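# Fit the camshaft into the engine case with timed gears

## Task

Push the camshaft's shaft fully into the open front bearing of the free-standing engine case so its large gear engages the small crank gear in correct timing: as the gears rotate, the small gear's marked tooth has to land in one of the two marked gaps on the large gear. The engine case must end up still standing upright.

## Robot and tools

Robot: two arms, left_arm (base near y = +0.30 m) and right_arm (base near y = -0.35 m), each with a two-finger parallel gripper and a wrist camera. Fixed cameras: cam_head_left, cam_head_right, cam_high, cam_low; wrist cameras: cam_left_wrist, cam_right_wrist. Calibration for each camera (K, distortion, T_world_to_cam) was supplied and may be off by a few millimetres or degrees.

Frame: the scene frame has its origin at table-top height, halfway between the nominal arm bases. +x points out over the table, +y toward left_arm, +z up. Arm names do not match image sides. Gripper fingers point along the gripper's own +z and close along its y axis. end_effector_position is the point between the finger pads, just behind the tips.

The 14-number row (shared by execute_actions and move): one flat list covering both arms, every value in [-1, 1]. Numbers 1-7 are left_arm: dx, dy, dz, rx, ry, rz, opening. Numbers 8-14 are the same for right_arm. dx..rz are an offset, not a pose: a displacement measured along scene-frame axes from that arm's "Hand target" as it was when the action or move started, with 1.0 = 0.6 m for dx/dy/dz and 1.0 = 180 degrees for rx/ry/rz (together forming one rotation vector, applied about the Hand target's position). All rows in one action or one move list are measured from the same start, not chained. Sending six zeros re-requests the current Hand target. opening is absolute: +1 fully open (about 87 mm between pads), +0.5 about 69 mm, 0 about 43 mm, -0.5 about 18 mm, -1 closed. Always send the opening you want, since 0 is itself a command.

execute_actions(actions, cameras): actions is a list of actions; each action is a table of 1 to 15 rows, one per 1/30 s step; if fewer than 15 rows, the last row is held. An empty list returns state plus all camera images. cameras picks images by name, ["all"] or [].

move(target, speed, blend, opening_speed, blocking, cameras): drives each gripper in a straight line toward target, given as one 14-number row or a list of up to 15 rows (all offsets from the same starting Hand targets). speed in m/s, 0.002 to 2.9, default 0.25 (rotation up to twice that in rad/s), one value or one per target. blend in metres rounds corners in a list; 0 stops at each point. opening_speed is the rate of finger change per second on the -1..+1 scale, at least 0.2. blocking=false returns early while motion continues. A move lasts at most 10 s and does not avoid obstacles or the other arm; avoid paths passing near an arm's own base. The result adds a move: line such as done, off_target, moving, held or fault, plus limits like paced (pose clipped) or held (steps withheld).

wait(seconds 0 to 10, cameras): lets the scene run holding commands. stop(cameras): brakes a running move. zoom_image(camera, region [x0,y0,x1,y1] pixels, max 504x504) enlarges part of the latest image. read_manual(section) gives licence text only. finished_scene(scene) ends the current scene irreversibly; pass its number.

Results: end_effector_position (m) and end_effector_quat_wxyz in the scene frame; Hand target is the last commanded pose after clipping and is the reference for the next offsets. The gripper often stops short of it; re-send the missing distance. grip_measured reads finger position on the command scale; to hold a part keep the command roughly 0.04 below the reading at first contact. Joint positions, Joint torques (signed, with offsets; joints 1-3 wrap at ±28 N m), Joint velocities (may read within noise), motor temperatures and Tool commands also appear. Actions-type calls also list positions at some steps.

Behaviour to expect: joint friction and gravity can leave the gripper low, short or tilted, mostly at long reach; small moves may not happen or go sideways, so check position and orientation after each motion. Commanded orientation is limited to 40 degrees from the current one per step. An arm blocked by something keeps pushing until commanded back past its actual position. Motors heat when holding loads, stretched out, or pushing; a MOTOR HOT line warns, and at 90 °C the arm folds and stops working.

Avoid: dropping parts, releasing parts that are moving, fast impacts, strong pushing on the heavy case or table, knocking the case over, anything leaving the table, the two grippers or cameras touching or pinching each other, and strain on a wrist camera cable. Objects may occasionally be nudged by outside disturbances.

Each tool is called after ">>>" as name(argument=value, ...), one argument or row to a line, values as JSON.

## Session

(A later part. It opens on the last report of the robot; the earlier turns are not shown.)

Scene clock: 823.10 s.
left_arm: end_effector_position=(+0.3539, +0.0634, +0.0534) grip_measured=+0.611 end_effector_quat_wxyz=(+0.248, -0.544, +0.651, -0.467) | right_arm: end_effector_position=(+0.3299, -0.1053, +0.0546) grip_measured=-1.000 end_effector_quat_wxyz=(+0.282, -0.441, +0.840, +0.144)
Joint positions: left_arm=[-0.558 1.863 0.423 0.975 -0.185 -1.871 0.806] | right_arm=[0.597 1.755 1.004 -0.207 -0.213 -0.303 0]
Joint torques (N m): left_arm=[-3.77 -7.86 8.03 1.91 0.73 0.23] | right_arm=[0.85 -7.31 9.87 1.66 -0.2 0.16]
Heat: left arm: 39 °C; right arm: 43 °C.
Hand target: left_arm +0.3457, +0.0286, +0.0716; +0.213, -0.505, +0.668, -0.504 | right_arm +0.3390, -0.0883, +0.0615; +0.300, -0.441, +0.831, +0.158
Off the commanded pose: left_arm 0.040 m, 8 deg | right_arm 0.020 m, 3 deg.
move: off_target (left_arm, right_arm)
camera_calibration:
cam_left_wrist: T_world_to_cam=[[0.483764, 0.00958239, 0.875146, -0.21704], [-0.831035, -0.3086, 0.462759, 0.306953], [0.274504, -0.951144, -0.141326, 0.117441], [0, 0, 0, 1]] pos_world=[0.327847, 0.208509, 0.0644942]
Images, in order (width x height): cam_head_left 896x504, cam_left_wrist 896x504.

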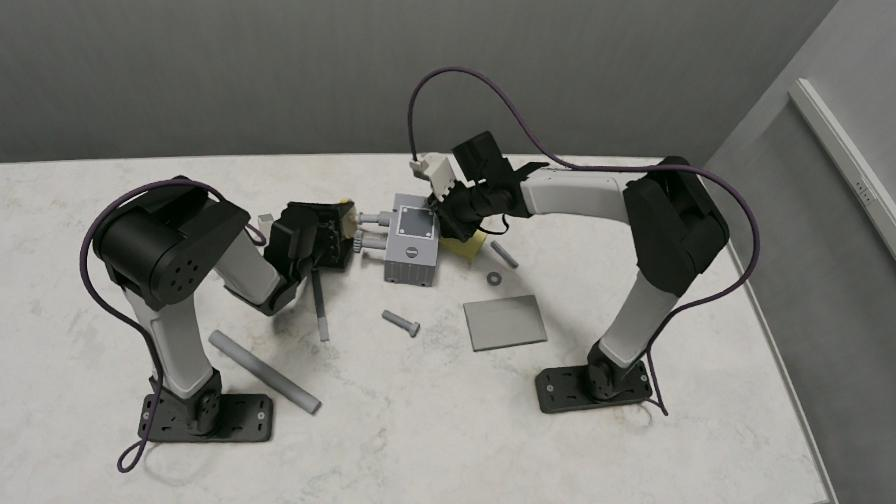

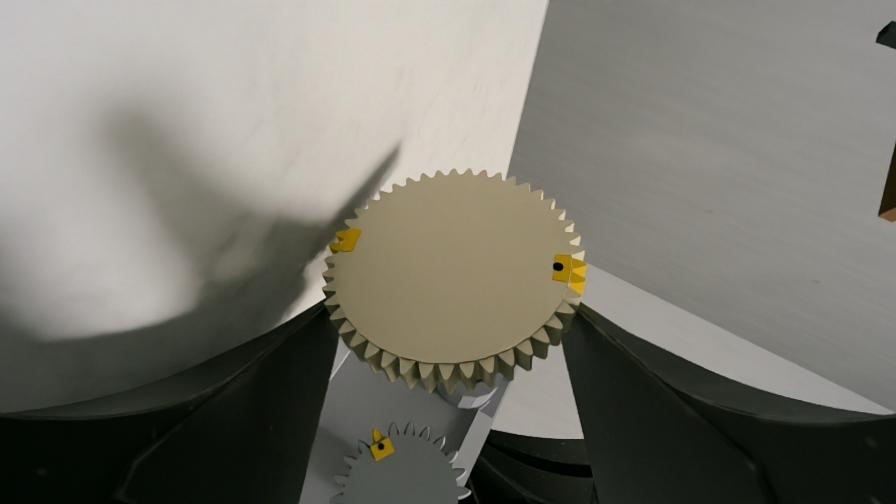

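>>> move(
  target=[
    [-0.006,0.035,-0.006,0,0,-0.01,0.6,0,0,0,0,0,0,-1],
    [-0.014,0.015,-0.004,0,0,-0.05,0.6,0,0,0,0,0,0,-1],
    [-0.017,-0.005,0.0,0,0,-0.08,0.6,0,0,0,0,0,0,-1],
  ],
  speed=0.06,
  cameras=["cam_head_left","cam_left_wrist"],
)

>>> zoom_image(
  camera="cam_head_left",
  region=[300, 150, 480, 300],
)

Scene clock: 834.23 s.
left_arm: end_effector_position=(+0.3324, +0.0313, +0.0663) grip_measured=+0.600 end_effector_quat_wxyz=(+0.148, -0.428, +0.725, -0.520) | right_arm: end_effector_position=(+0.3299, -0.1053, +0.0546) grip_measured=-1.000 end_effector_quat_wxyz=(+0.282, -0.441, +0.840, +0.144)
Joint positions: left_arm=[-0.477 1.861 0.472 0.948 0.225 -1.721 0.8] | right_arm=[0.597 1.755 1.004 -0.207 -0.213 -0.303 0]
Joint torques (N m): left_arm=[-0.16 -6.24 7.24 1.92 0.19 0.24] | right_arm=[0.84 -7.34 9.94 1.67 -0.2 0.15]
Heat: left arm: 38 °C; right arm: 43 °C.
Hand target: left_arm +0.3354, +0.0255, +0.0715; +0.148, -0.417, +0.726, -0.526 | right_arm +0.3390, -0.0883, +0.0615; +0.300, -0.441, +0.831, +0.158
Off the commanded pose: left_arm 0.008 m, 1 deg | right_arm 0.020 m, 3 deg.
move: off_target (right_arm)
camera_calibration:
cam_left_wrist: T_world_to_cam=[[0.465554, -0.114117, 0.877631, -0.207862], [-0.882062, 0.0211678, 0.470657, 0.27929], [-0.0722877, -0.993242, -0.0908038, 0.207835], [0, 0, 0, 1]] pos_world=[0.358147, 0.176798, 0.0698484]
Images, in order (width x height): cam_head_left 896x504, cam_left_wrist 896x504.

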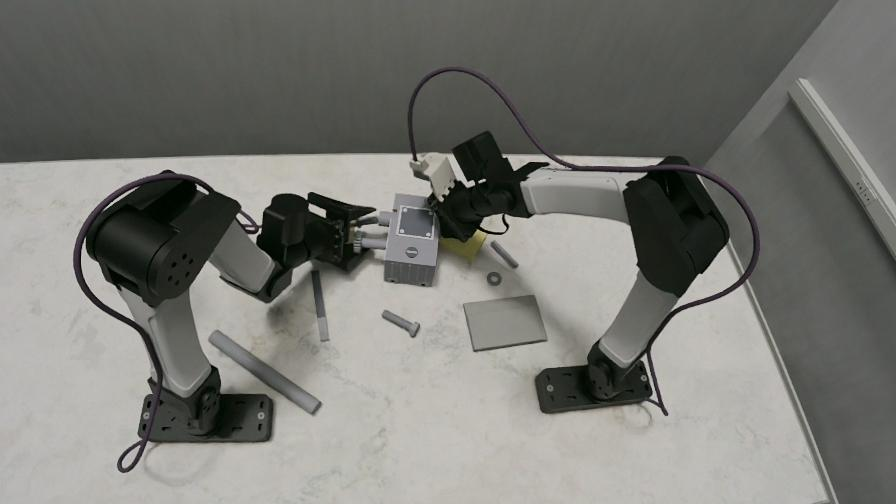

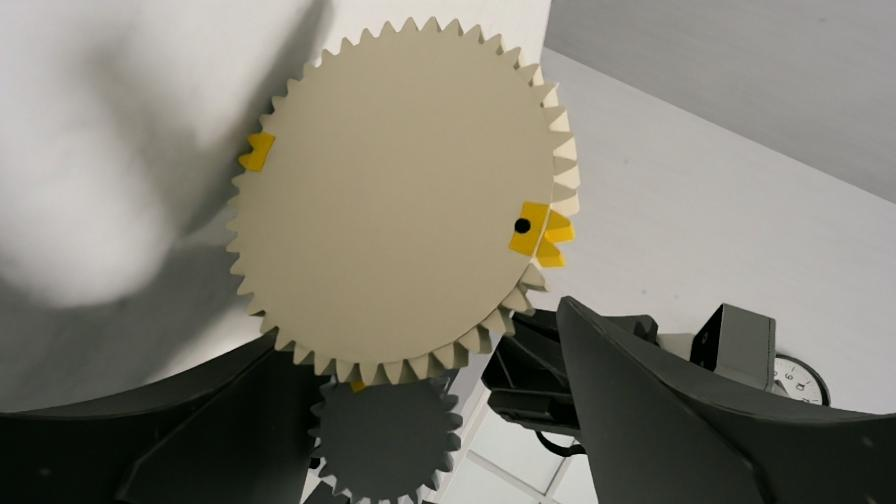

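Scaled by 2.800.

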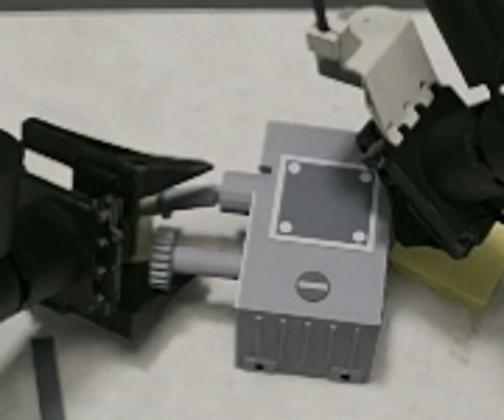

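>>> move(
  target=[
    [0,0,0,0,0,0,1,0,0,0,0,0,0,-1],
    [-0.035,0.06,0.0,0,0,0,1,0,0,0,0,0,0,-1],
    [-0.06,0.135,0.025,0,0,0.065,1,0,0,0,0,0,0,-1],
  ],
  speed=0.08,
  cameras=["cam_head_left","cam_left_wrist"],
)

>>> zoom_image(
  camera="cam_head_left",
  region=[300, 150, 480, 300],
)

Scene clock: 843.77 s.
left_arm: end_effector_position=(+0.2986, +0.1002, +0.0881) grip_measured=+1.000 end_effector_quat_wxyz=(+0.193, -0.479, +0.684, -0.515) | right_arm: end_effector_position=(+0.3299, -0.1053, +0.0546) grip_measured=-1.000 end_effector_quat_wxyz=(+0.282, -0.441, +0.840, +0.144)
Joint positions: left_arm=[-0.376 1.531 0.19 0.929 0.175 -1.747 1] | right_arm=[0.597 1.755 1.004 -0.207 -0.213 -0.303 0]
Joint torques (N m): left_arm=[0.79 -5.3 4.38 1.89 -0.13 0.1] | right_arm=[0.84 -7.3 9.94 1.65 -0.19 0.13]
Heat: left arm: 38 °C; right arm: 43 °C.
Hand target: left_arm +0.2994, +0.1065, +0.0866; +0.201, -0.489, +0.680, -0.508 | right_arm +0.3390, -0.0883, +0.0615; +0.300, -0.441, +0.831, +0.158
Off the commanded pose: left_arm 0.007 m, 2 deg | right_arm 0.020 m, 3 deg.
move: off_target (right_arm)
camera_calibration:
cam_left_wrist: T_world_to_cam=[[0.458756, -0.0305389, 0.888037, -0.210735], [-0.884466, -0.111543, 0.453076, 0.253419], [0.0852182, -0.99329, -0.0781818, 0.227621], [0, 0, 0, 1]] pos_world=[0.301419, 0.247926, 0.0901178]
Images, in order (width x height): cam_head_left 896x504, cam_left_wrist 896x504.

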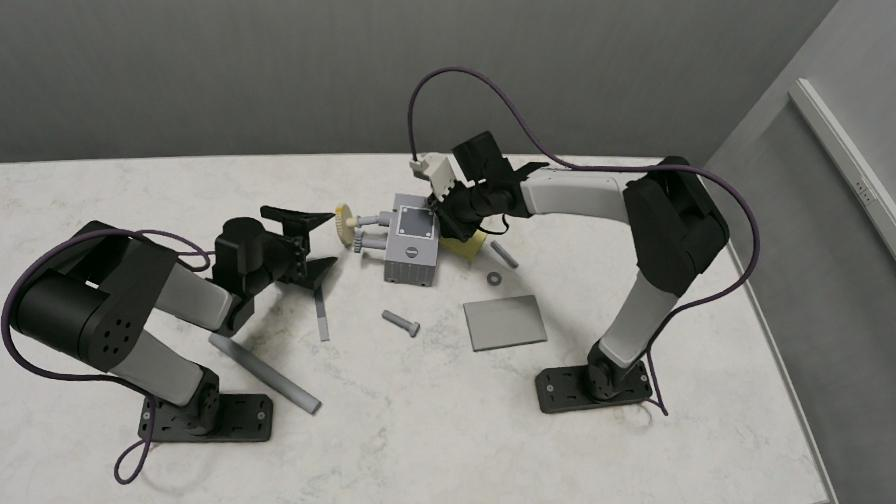

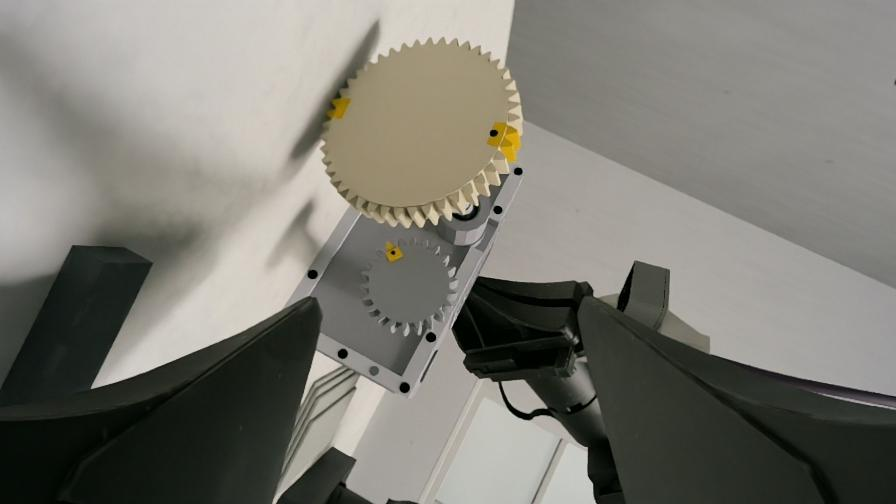

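Scaled by 2.800.

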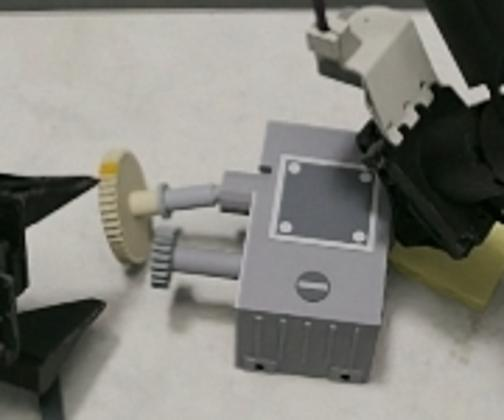

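>>> move(
  target=[
    [0.033,-0.007,-0.037,0,0,0,1,0,0,0,0,0,0,-1],
    [0.065,-0.025,-0.058,0,0,0,1,0,0,0,0,0,0,-1],
  ],
  speed=0.08,
  cameras=["cam_left_wrist"],
)

Scene clock: 852.43 s.
left_arm: end_effector_position=(+0.3365, +0.0916, +0.0592) grip_measured=+1.000 end_effector_quat_wxyz=(+0.201, -0.482, +0.677, -0.519) | right_arm: end_effector_position=(+0.3299, -0.1053, +0.0546) grip_measured=-1.000 end_effector_quat_wxyz=(+0.282, -0.441, +0.840, +0.144)
Joint positions: left_arm=[-0.357 1.876 0.305 1.173 0.175 -1.747 1] | right_arm=[0.597 1.755 1.004 -0.207 -0.213 -0.303 0]
Joint torques (N m): left_arm=[-0.34 -4.03 5 1.86 -0.11 0.14] | right_arm=[0.85 -7.36 9.89 1.66 -0.21 0.14]
Motor temperatures (°C): left_arm=[21 31 36 38 22 23 23] | right_arm=[22 32 43 31 19 22 20]
Heat: left arm: 38 °C; right arm: 43 °C.
Hand target: left_arm +0.3384, +0.0915, +0.0518; +0.201, -0.489, +0.680, -0.508 | right_arm +0.3390, -0.0883, +0.0615; +0.300, -0.441, +0.831, +0.158
Off the commanded pose: left_arm 0.008 m, 1 deg | right_arm 0.020 m, 3 deg.
move: off_target (right_arm)
camera_calibration:
cam_left_wrist: T_world_to_cam=[[0.447569, -0.0164807, 0.894098, -0.200607], [-0.888032, -0.125885, 0.442212, 0.302153], [0.105265, -0.991908, -0.0709776, 0.206462], [0, 0, 0, 1]] pos_world=[0.336374, 0.239522, 0.0604008]
Images, in order (width x height): cam_left_wrist 896x504.

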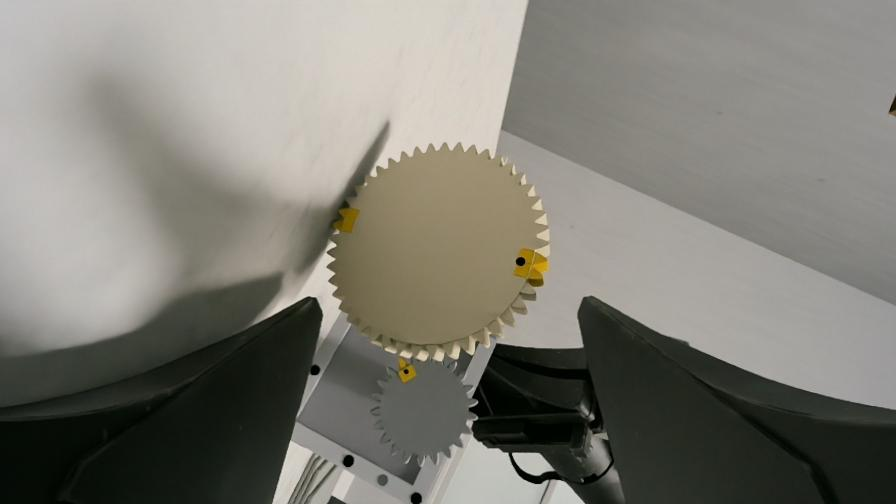

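>>> move(
  target=[
    [0.028,-0.019,-0.013,0,0,0,1,0,0,0,0,0,0,-1],
    [0.028,-0.019,-0.010,0,0,0,0.6,0,0,0,0,0,0,-1],
  ],
  speed=0.08,
  opening_speed=0.5,
  cameras=["cam_left_wrist","cam_head_left"],
)

>>> zoom_image(
  camera="cam_head_left",
  region=[300, 150, 480, 300],
)

Scene clock: 858.33 s.
left_arm: end_effector_position=(+0.3542, +0.0832, +0.0529) grip_measured=+0.600 end_effector_quat_wxyz=(+0.208, -0.483, +0.675, -0.517) | right_arm: end_effector_position=(+0.3299, -0.1053, +0.0546) grip_measured=-1.000 end_effector_quat_wxyz=(+0.282, -0.441, +0.840, +0.144)
Joint positions: left_arm=[-0.37 1.952 0.38 1.18 0.151 -1.747 0.8] | right_arm=[0.597 1.755 1.004 -0.207 -0.213 -0.303 0]
Joint torques (N m): left_arm=[-0.62 -4.97 5.59 1.72 -0.01 0.05] | right_arm=[0.88 -7.38 9.96 1.67 -0.2 0.15]
Heat: left arm: 38 °C; right arm: 43 °C.
Hand target: left_arm +0.3552, +0.0801, +0.0458; +0.201, -0.489, +0.680, -0.508 | right_arm +0.3390, -0.0883, +0.0615; +0.300, -0.441, +0.831, +0.158
Off the commanded pose: left_arm 0.008 m, 2 deg | right_arm 0.020 m, 3 deg.
move: off_target (right_arm); target 2's new opening was sent with left_arm's hand 0.014 m and 3 deg from that target
camera_calibration:
cam_left_wrist: T_world_to_cam=[[0.439735, -0.0184902, 0.897937, -0.200207], [-0.890705, -0.137253, 0.433367, 0.321976], [0.115232, -0.990363, -0.0768243, 0.19239], [0, 0, 0, 1]] pos_world=[0.352654, 0.231026, 0.05502]
Images, in order (width x height): cam_head_left 896x504, cam_left_wrist 896x504.

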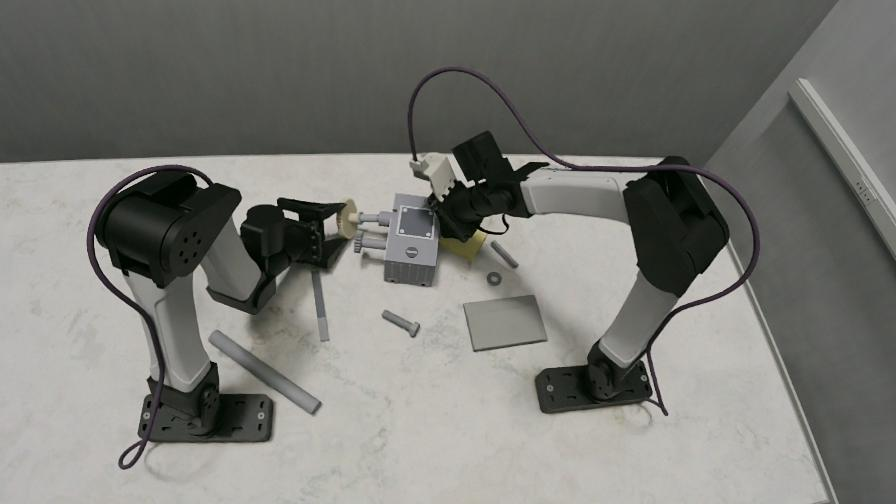

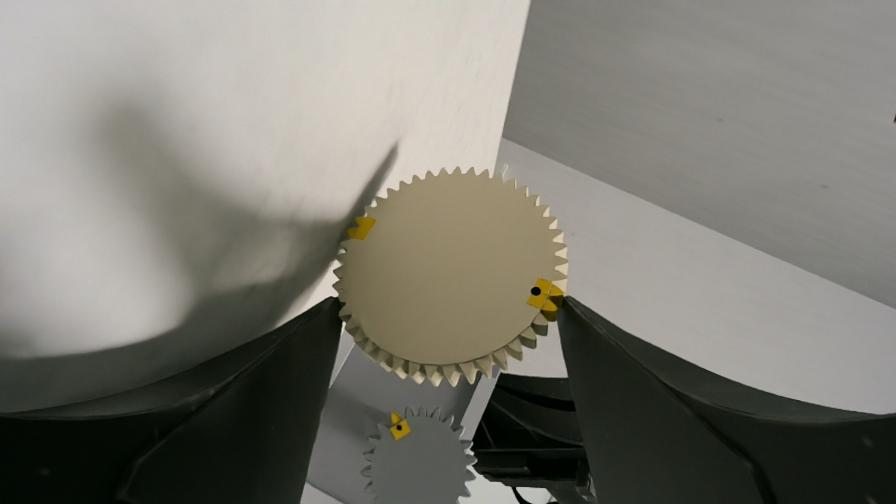

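Scaled by 2.800.

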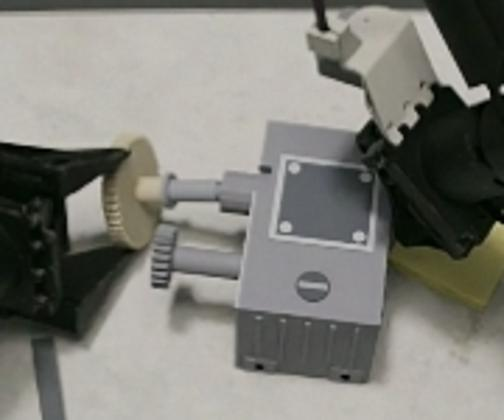

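>>> move(
  target=[
    [0,0,0.004,0,0,0,0.9,0,0,0,0,0,0,-1],
    [0.015,-0.012,0.01,0,0,0,0.9,0,0,0,0,0,0,-1],
    [0.015,-0.012,0.014,0,0,0,0.5,0,0,0,0,0,0,-1],
    [-0.005,-0.012,0.02,0,0,0,0.5,0,0,0,0,0,0,-1],
  ],
  speed=0.06,
  opening_speed=0.5,
  cameras=["cam_left_wrist","cam_head_left"],
)

>>> zoom_image(
  camera="cam_head_left",
  region=[300, 150, 480, 300],
)

Scene clock: 866.00 s.
left_arm: end_effector_position=(+0.3585, +0.0788, +0.0520) grip_measured=+0.677 end_effector_quat_wxyz=(+0.205, -0.498, +0.676, -0.502) | right_arm: end_effector_position=(+0.3299, -0.1053, +0.0546) grip_measured=-1.000 end_effector_quat_wxyz=(+0.282, -0.441, +0.840, +0.144)
Joint positions: left_arm=[-0.393 1.921 0.41 1.085 0.109 -1.769 0.838] | right_arm=[0.597 1.755 1.004 -0.207 -0.213 -0.303 0]
Joint torques (N m): left_arm=[-1.5 -8.54 3.43 1.91 0.12 0.16] | right_arm=[0.84 -7.28 9.88 1.65 -0.18 0.14]
Heat: left arm: 38 °C; right arm: 44 °C.
Hand target: left_arm +0.3522, +0.0730, +0.0578; +0.201, -0.489, +0.680, -0.508 | right_arm +0.3390, -0.0883, +0.0615; +0.300, -0.441, +0.831, +0.158
Off the commanded pose: left_arm 0.010 m, 1 deg | right_arm 0.020 m, 3 deg.
move: off_target (right_arm)
camera_calibration:
cam_left_wrist: T_world_to_cam=[[0.471489, -0.017856, 0.881691, -0.21208], [-0.871317, -0.163657, 0.462627, 0.319205], [0.136034, -0.986356, -0.0927207, 0.180542], [0, 0, 0, 1]] pos_world=[0.353562, 0.226531, 0.056056]
Images, in order (width x height): cam_head_left 896x504, cam_left_wrist 896x504.

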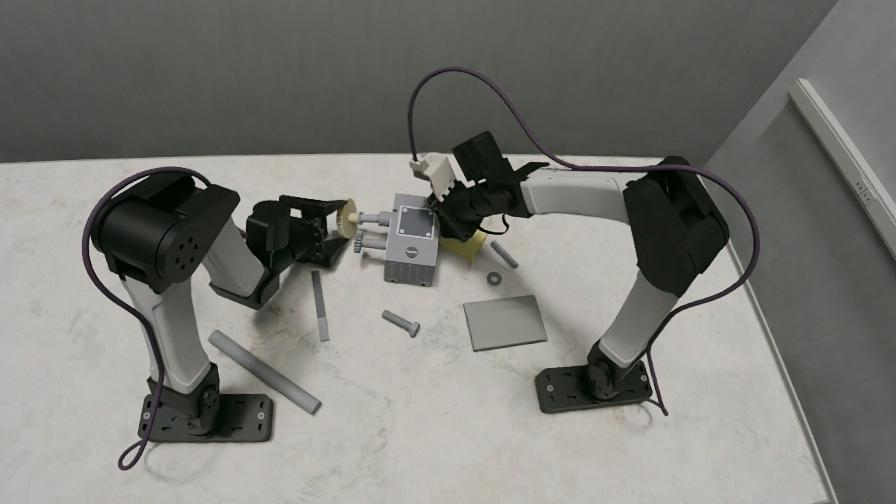

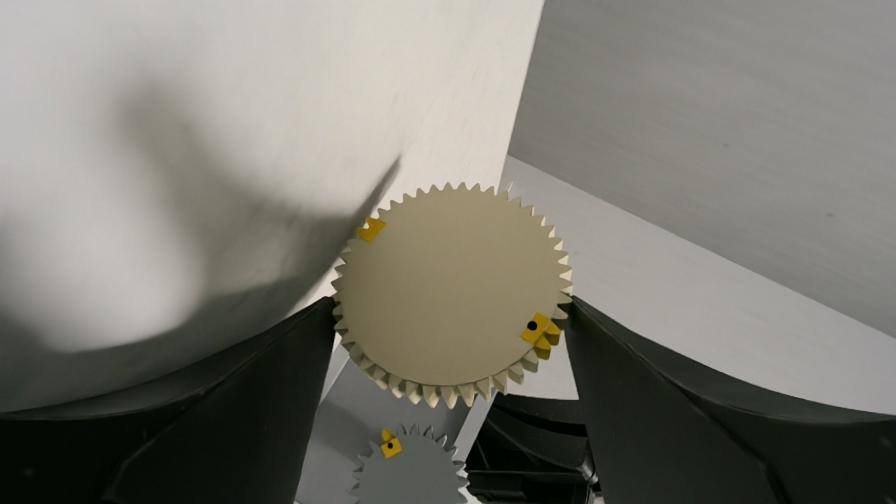

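Scaled by 2.800.

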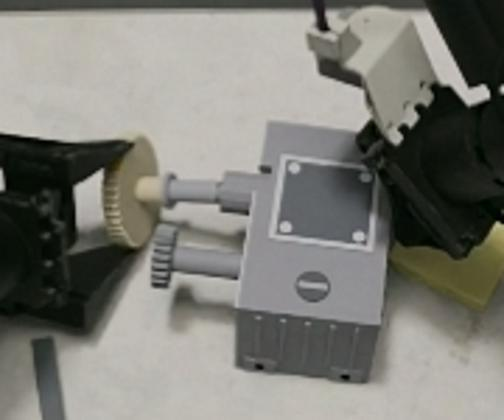

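>>> move(
  target=[
    [0,-0.02,0.003,0,0,-0.015,0.5,0,0,0,0,0,0,-1],
    [0,-0.04,0.006,0,0,-0.035,0.5,0,0,0,0,0,0,-1],
  ],
  speed=0.04,
  cameras=["cam_left_wrist","cam_head_left","cam_high"],
)

>>> zoom_image(
  camera="cam_head_left",
  region=[300, 150, 480, 300],
)

>>> zoom_image(
  camera="cam_high",
  region=[420, 190, 530, 300],
)

Scene clock: 874.97 s.
left_arm: end_effector_position=(+0.3629, +0.0760, +0.0515) grip_measured=+0.677 end_effector_quat_wxyz=(+0.207, -0.494, +0.682, -0.498) | right_arm: end_effector_position=(+0.3296, -0.1059, +0.0543) grip_measured=-1.000 end_effector_quat_wxyz=(+0.281, -0.441, +0.840, +0.143)
Joint positions: left_arm=[-0.395 1.921 0.437 1.049 0.109 -1.752 0.838] | right_arm=[0.597 1.755 1.004 -0.209 -0.212 -0.303 0]
Joint torques (N m): left_arm=[-2.69 -7.68 7.32 1.68 0.87 0.38] | right_arm=[0.85 -7.32 9.94 1.69 -0.21 0.14]
Heat: left arm: 37 °C; right arm: 44 °C.
Hand target: left_arm +0.3522, +0.0490, +0.0613; +0.173, -0.451, +0.706, -0.519 | right_arm +0.3390, -0.0883, +0.0615; +0.300, -0.441, +0.831, +0.158
Off the commanded pose: left_arm 0.031 m, 7 deg | right_arm 0.021 m, 3 deg.
move: off_target (left_arm, right_arm)
camera_calibration:
cam_left_wrist: T_world_to_cam=[[0.471231, -0.0365227, 0.881253, -0.21216], [-0.872672, -0.164305, 0.459834, 0.323438], [0.128, -0.985733, -0.109298, 0.180829], [0, 0, 0, 1]] pos_world=[0.359085, 0.223643, 0.0580038]
Images, in order (width x height): cam_head_left 896x504, cam_high 896x504, cam_left_wrist 896x504.

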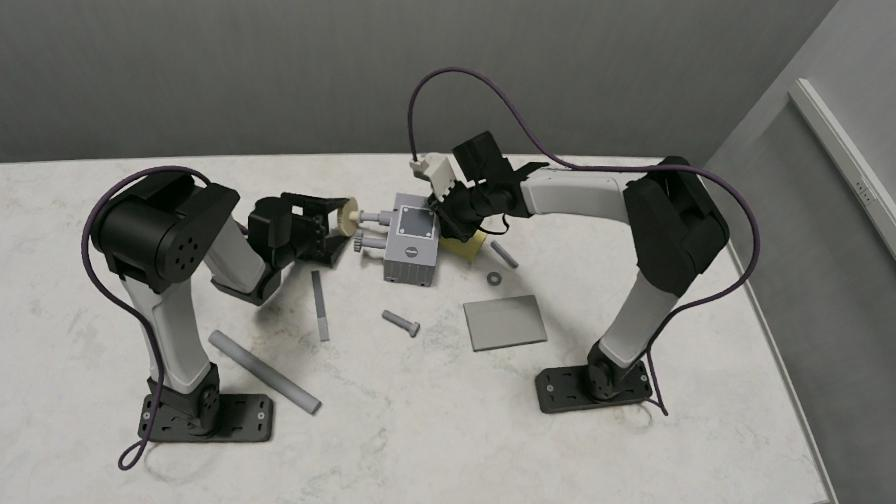

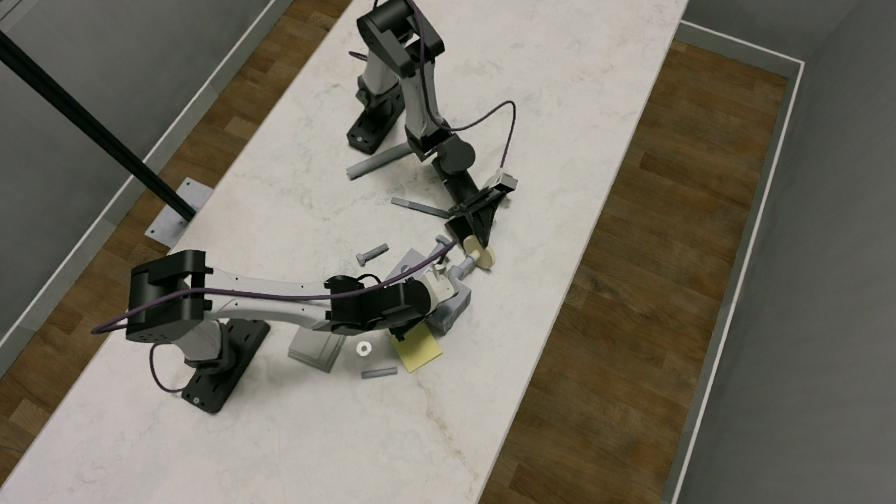

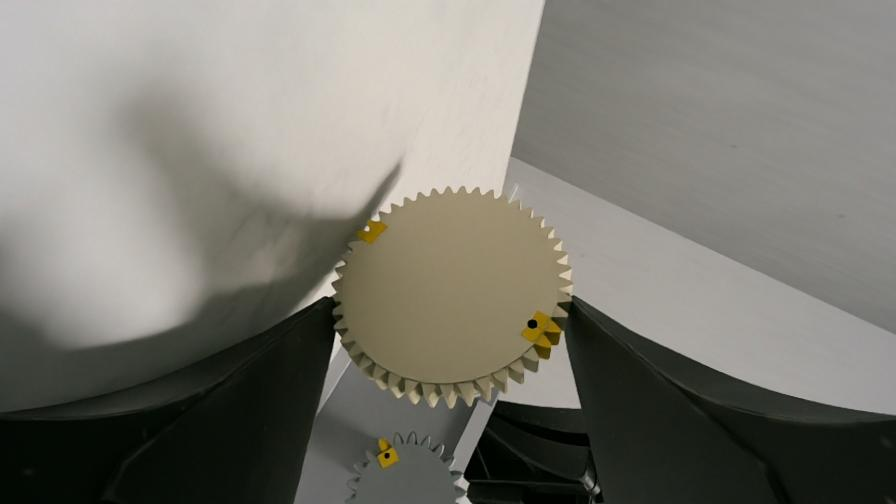

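Scaled by 2.800.

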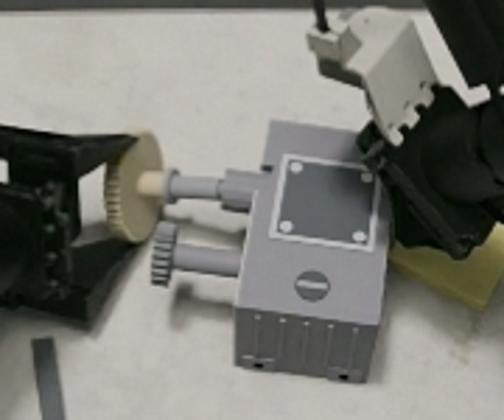

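Scaled by 4.582.

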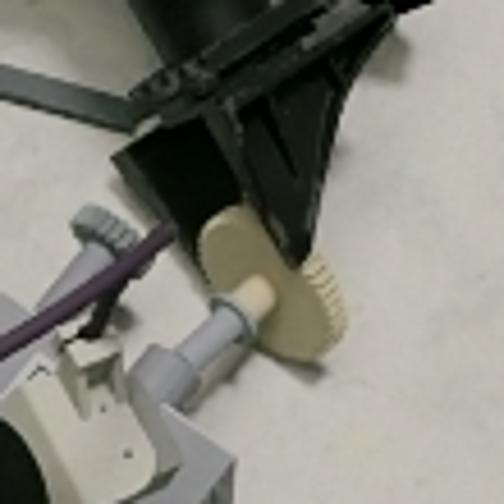

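>>> move(
  target=[
    [0,0.03,0.006,0,0,0.035,0.5,0,0,0,0,0,0,-1],
    [-0.025,0.025,0.03,0,0,0.035,0.5,0,0,0,0,0,0,-1],
  ],
  speed=0.06,
  cameras=["cam_left_wrist","cam_head_left","cam_high"],
)

>>> zoom_image(
  camera="cam_head_left",
  region=[300, 150, 480, 300],
)

>>> zoom_image(
  camera="cam_high",
  region=[420, 190, 530, 300],
)

Scene clock: 884.93 s.
left_arm: end_effector_position=(+0.3435, +0.0777, +0.0629) grip_measured=+0.677 end_effector_quat_wxyz=(+0.212, -0.510, +0.681, -0.481) | right_arm: end_effector_position=(+0.3296, -0.1059, +0.0543) grip_measured=-1.000 end_effector_quat_wxyz=(+0.281, -0.441, +0.840, +0.143)
Joint positions: left_arm=[-0.446 1.774 0.377 0.933 0.029 -1.784 0.838] | right_arm=[0.597 1.755 1.004 -0.209 -0.212 -0.303 0]
Joint torques (N m): left_arm=[-2.02 -8.1 4.72 2.22 0.32 0.11] | right_arm=[0.81 -7.38 9.94 1.69 -0.21 0.13]
Heat: left arm: 38 °C; right arm: 44 °C.
Hand target: left_arm +0.3372, +0.0639, +0.0793; +0.201, -0.489, +0.680, -0.508 | right_arm +0.3390, -0.0883, +0.0615; +0.300, -0.441, +0.831, +0.158
Off the commanded pose: left_arm 0.022 m, 4 deg | right_arm 0.021 m, 3 deg.
move: off_target (left_arm, right_arm)
camera_calibration:
cam_left_wrist: T_world_to_cam=[[0.494696, -0.0366329, 0.868294, -0.220301], [-0.854487, -0.202738, 0.478277, 0.297227], [0.158516, -0.978547, -0.131596, 0.176546], [0, 0, 0, 1]] pos_world=[0.334974, 0.224948, 0.0723621]
Images, in order (width x height): cam_head_left 896x504, cam_high 896x504, cam_left_wrist 896x504.

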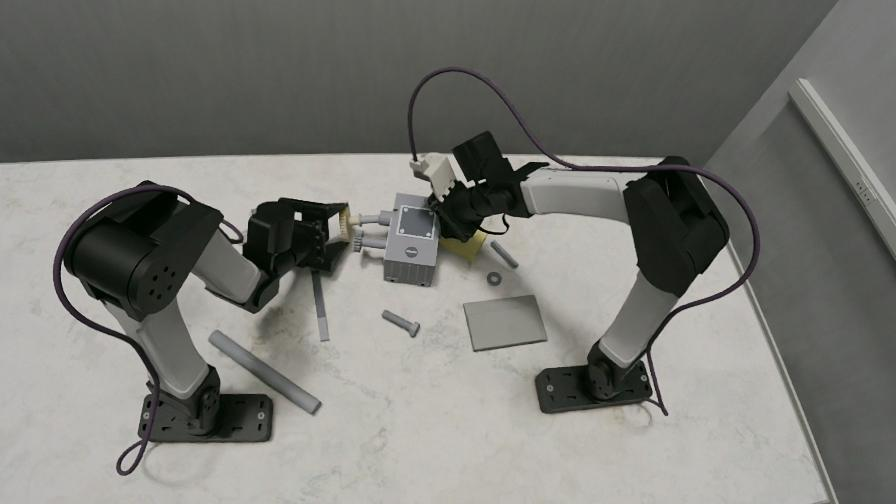

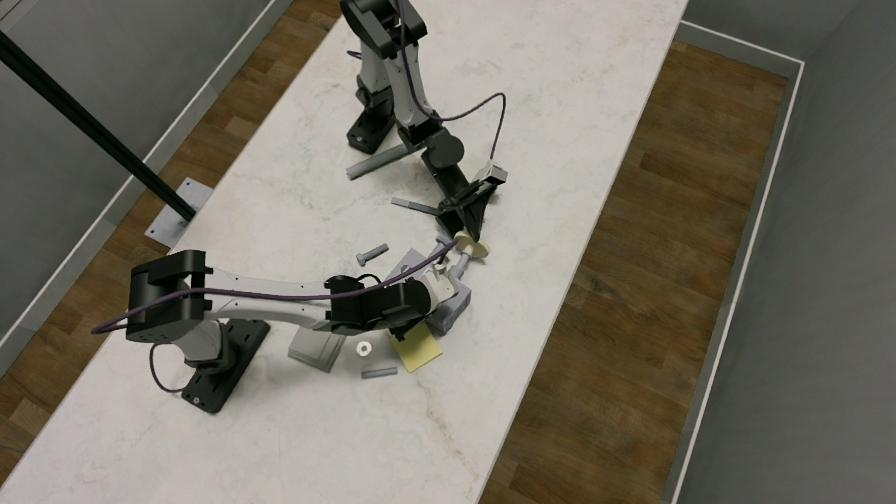

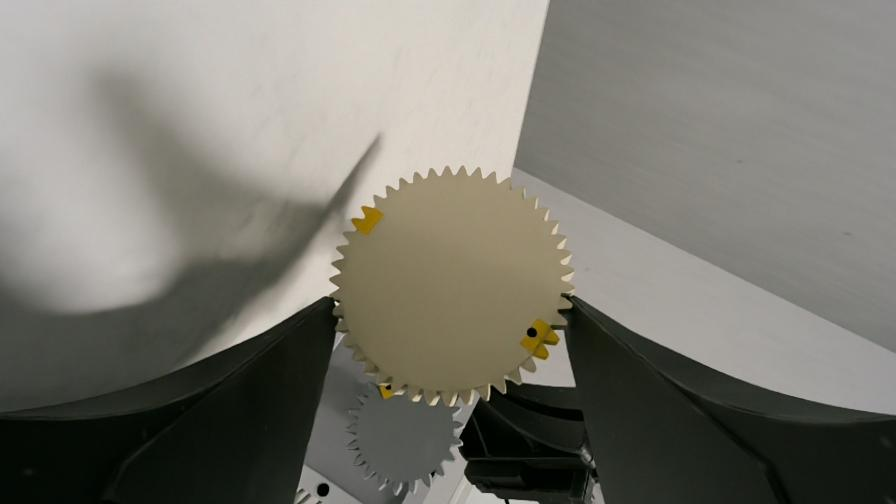

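Scaled by 2.800.

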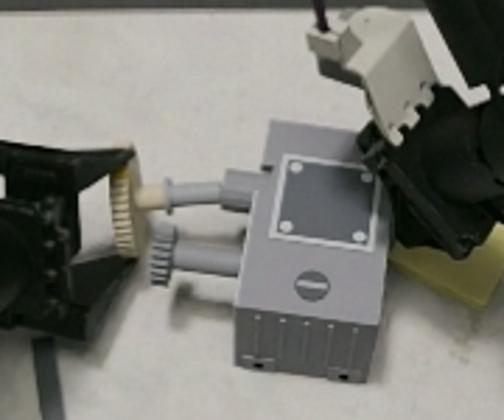

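Scaled by 4.582.

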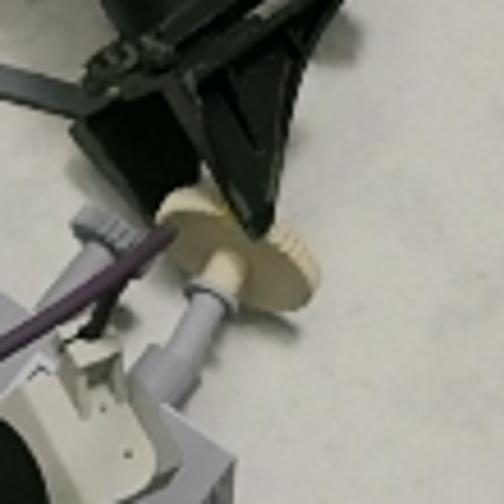

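>>> move(
  target=[
    [0.017,0.008,0.003,0,0,-0.01,0.5,0,0,0,0,0,0,-1],
    [0.017,-0.02,0.007,0,0,-0.03,0.5,0,0,0,0,0,0,-1],
  ],
  speed=0.06,
  cameras=["cam_left_wrist","cam_head_left","cam_high"],
)

>>> zoom_image(
  camera="cam_head_left",
  region=[300, 150, 480, 300],
)

>>> zoom_image(
  camera="cam_high",
  region=[420, 190, 530, 300],
)

Scene clock: 892.80 s.
left_arm: end_effector_position=(+0.3480, +0.0770, +0.0622) grip_measured=+0.677 end_effector_quat_wxyz=(+0.198, -0.497, +0.697, -0.478) | right_arm: end_effector_position=(+0.3296, -0.1059, +0.0543) grip_measured=-1.000 end_effector_quat_wxyz=(+0.281, -0.441, +0.840, +0.143)
Joint positions: left_arm=[-0.412 1.774 0.415 0.872 0.099 -1.747 0.838] | right_arm=[0.597 1.755 1.004 -0.209 -0.212 -0.303 0]
Joint torques (N m): left_arm=[-1.74 -6.26 8.84 2.17 0.77 0.24] | right_arm=[0.84 -7.38 9.91 1.68 -0.2 0.14]
Heat: left arm: 39 °C; right arm: 44 °C.
Hand target: left_arm +0.3474, +0.0520, +0.0836; +0.177, -0.456, +0.702, -0.517 | right_arm +0.3390, -0.0883, +0.0615; +0.300, -0.441, +0.831, +0.158
Off the commanded pose: left_arm 0.033 m, 7 deg | right_arm 0.021 m, 3 deg.
move: off_target (left_arm, right_arm)
camera_calibration:
cam_left_wrist: T_world_to_cam=[[0.507324, -0.0681172, 0.859059, -0.223307], [-0.854438, -0.169396, 0.491163, 0.297823], [0.112064, -0.983191, -0.144141, 0.192457], [0, 0, 0, 1]] pos_world=[0.346193, 0.224461, 0.0732947]
Images, in order (width x height): cam_head_left 896x504, cam_high 896x504, cam_left_wrist 896x504.

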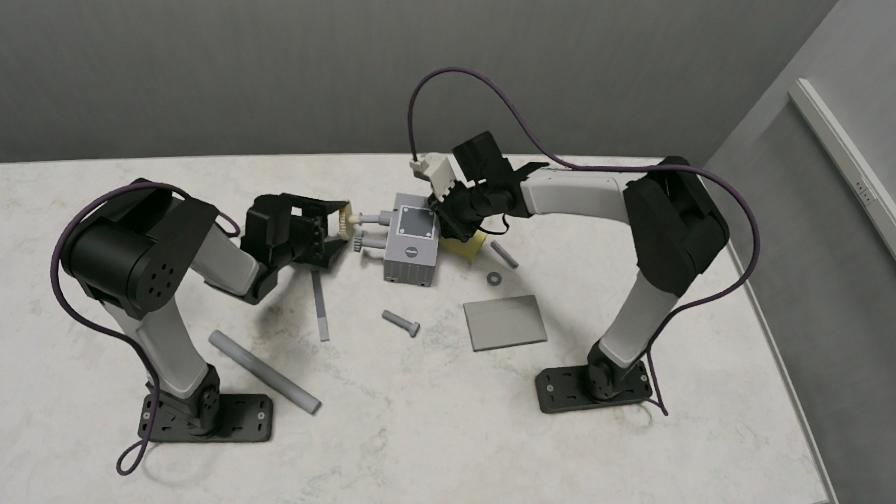

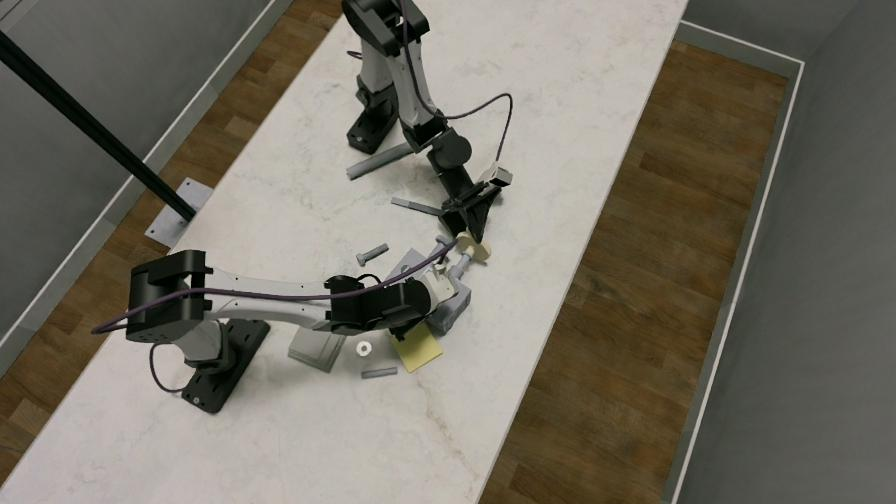

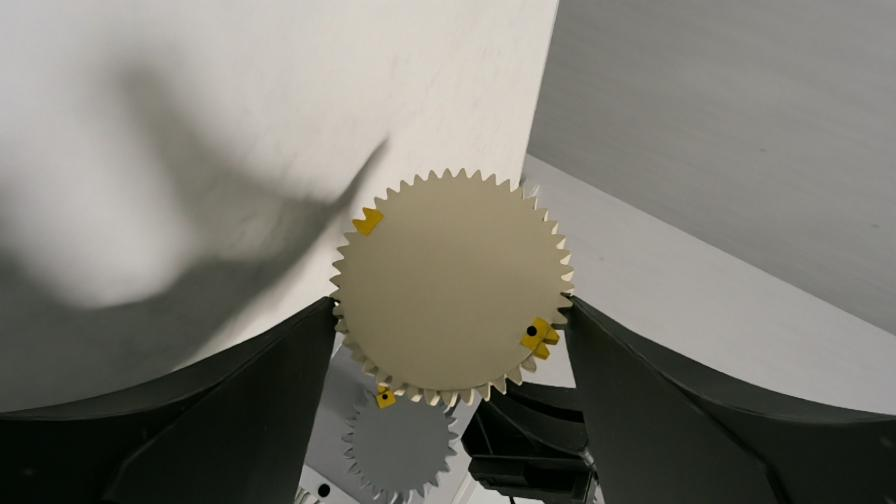

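Scaled by 2.800.

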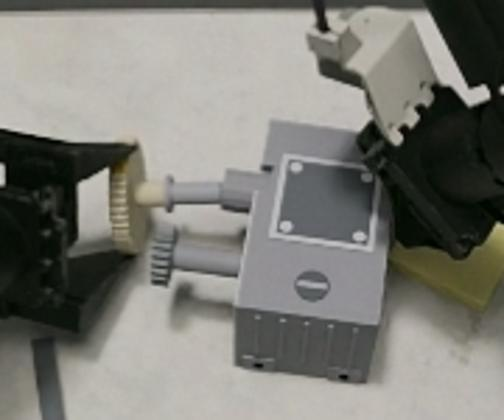

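Scaled by 4.582.

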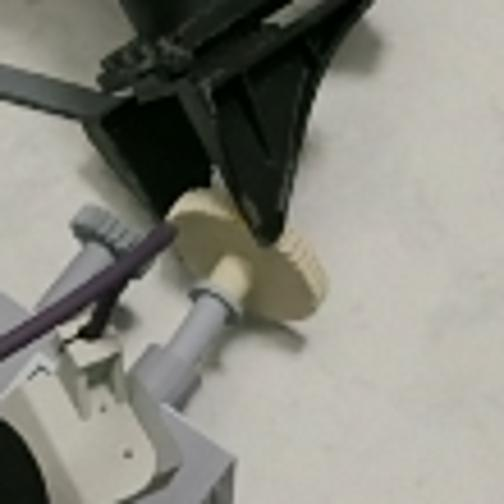

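>>> move(
  target=[
    [0.0,0.018,0.02,0,0,0.01,0.5,0,0,0,0,0,0,-1],
    [0.003,0.0,0.03,0,0,0,0.5,0,0,0,0,0,0,-1],
    [0.003,-0.03,0.03,0,0,-0.02,0.5,0,0,0,0,0,0,-1],
  ],
  speed=0.06,
  cameras=["cam_left_wrist","cam_head_left","cam_high"],
)

>>> zoom_image(
  camera="cam_head_left",
  region=[300, 150, 480, 300],
)

>>> zoom_image(
  camera="cam_high",
  region=[420, 190, 530, 300],
)

Scene clock: 900.17 s.
left_arm: end_effector_position=(+0.3504, +0.0744, +0.0691) grip_measured=+0.677 end_effector_quat_wxyz=(+0.194, -0.491, +0.715, -0.459) | right_arm: end_effector_position=(+0.3296, -0.1060, +0.0543) grip_measured=-1.000 end_effector_quat_wxyz=(+0.281, -0.441, +0.841, +0.143)
Joint positions: left_arm=[-0.411 1.71 0.471 0.707 0.107 -1.71 0.838] | right_arm=[0.597 1.755 1.004 -0.21 -0.211 -0.303 0]
Joint torques (N m): left_arm=[-3.59 -5.63 10.58 2.45 1.07 0.08] | right_arm=[0.81 -7.34 9.91 1.68 -0.2 0.15]
Heat: left arm: 39 °C; right arm: 44 °C.
Hand target: left_arm +0.3491, +0.0340, +0.1014; +0.160, -0.434, +0.716, -0.522 | right_arm +0.3390, -0.0884, +0.0615; +0.300, -0.441, +0.831, +0.158
Off the commanded pose: left_arm 0.052 m, 10 deg | right_arm 0.021 m, 3 deg.
move: off_target (left_arm, right_arm)
camera_calibration:
cam_left_wrist: T_world_to_cam=[[0.52651, -0.117134, 0.842061, -0.232569], [-0.846007, -0.170066, 0.505321, 0.292156], [0.0840156, -0.978446, -0.188637, 0.203115], [0, 0, 0, 1]] pos_world=[0.352552, 0.221182, 0.0865197]
Images, in order (width x height): cam_head_left 896x504, cam_high 896x504, cam_left_wrist 896x504.

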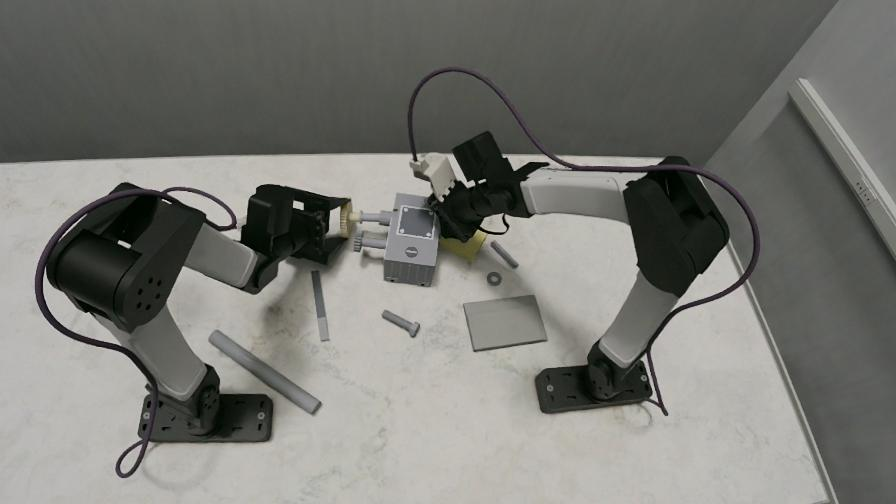

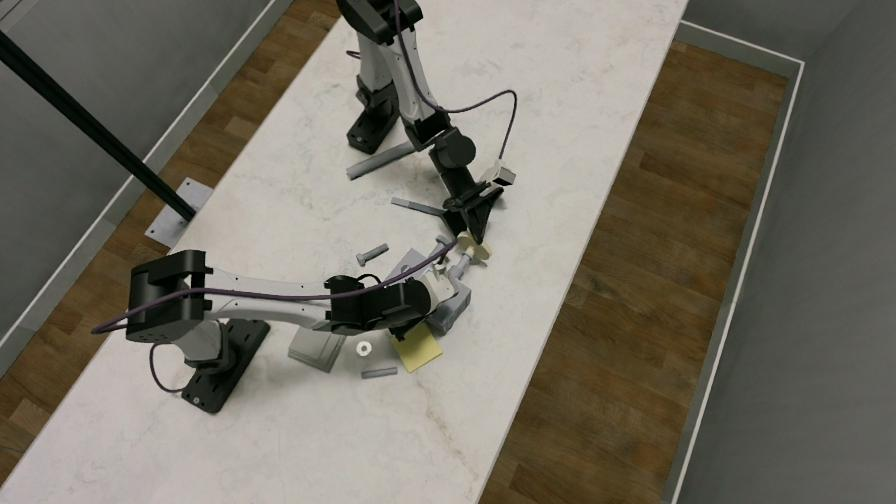

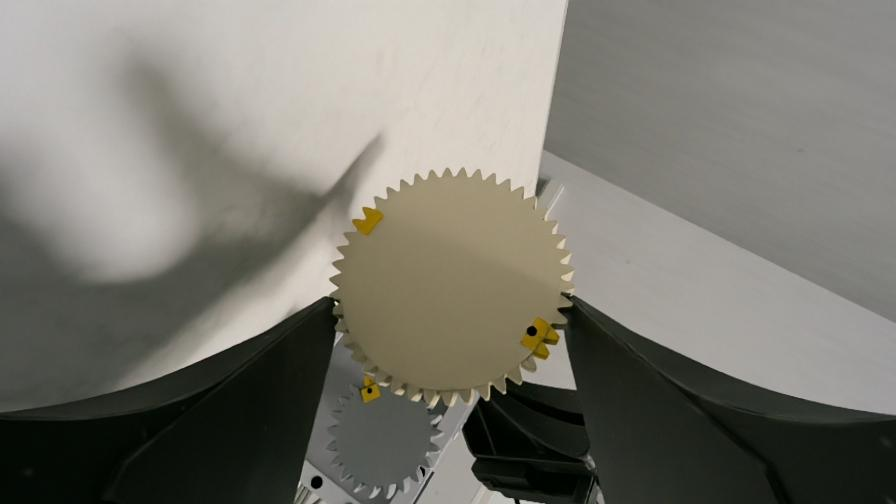

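Scaled by 2.800.

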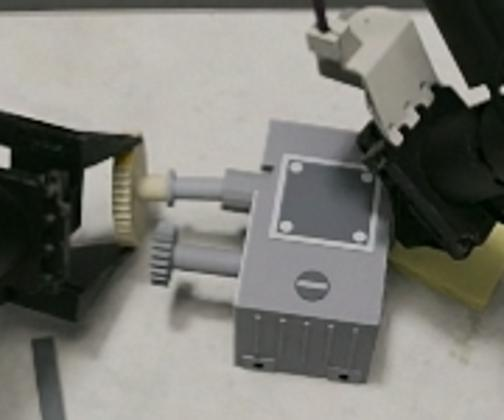

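Scaled by 4.582.

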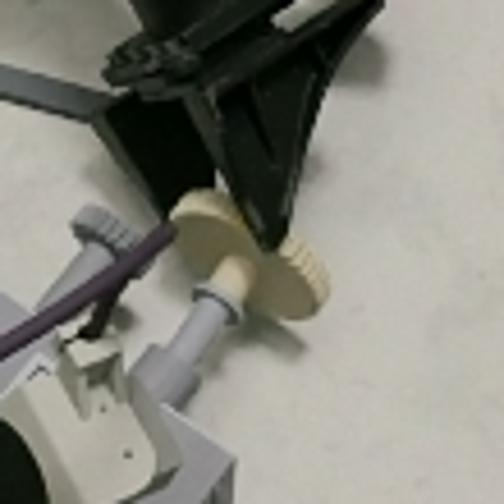

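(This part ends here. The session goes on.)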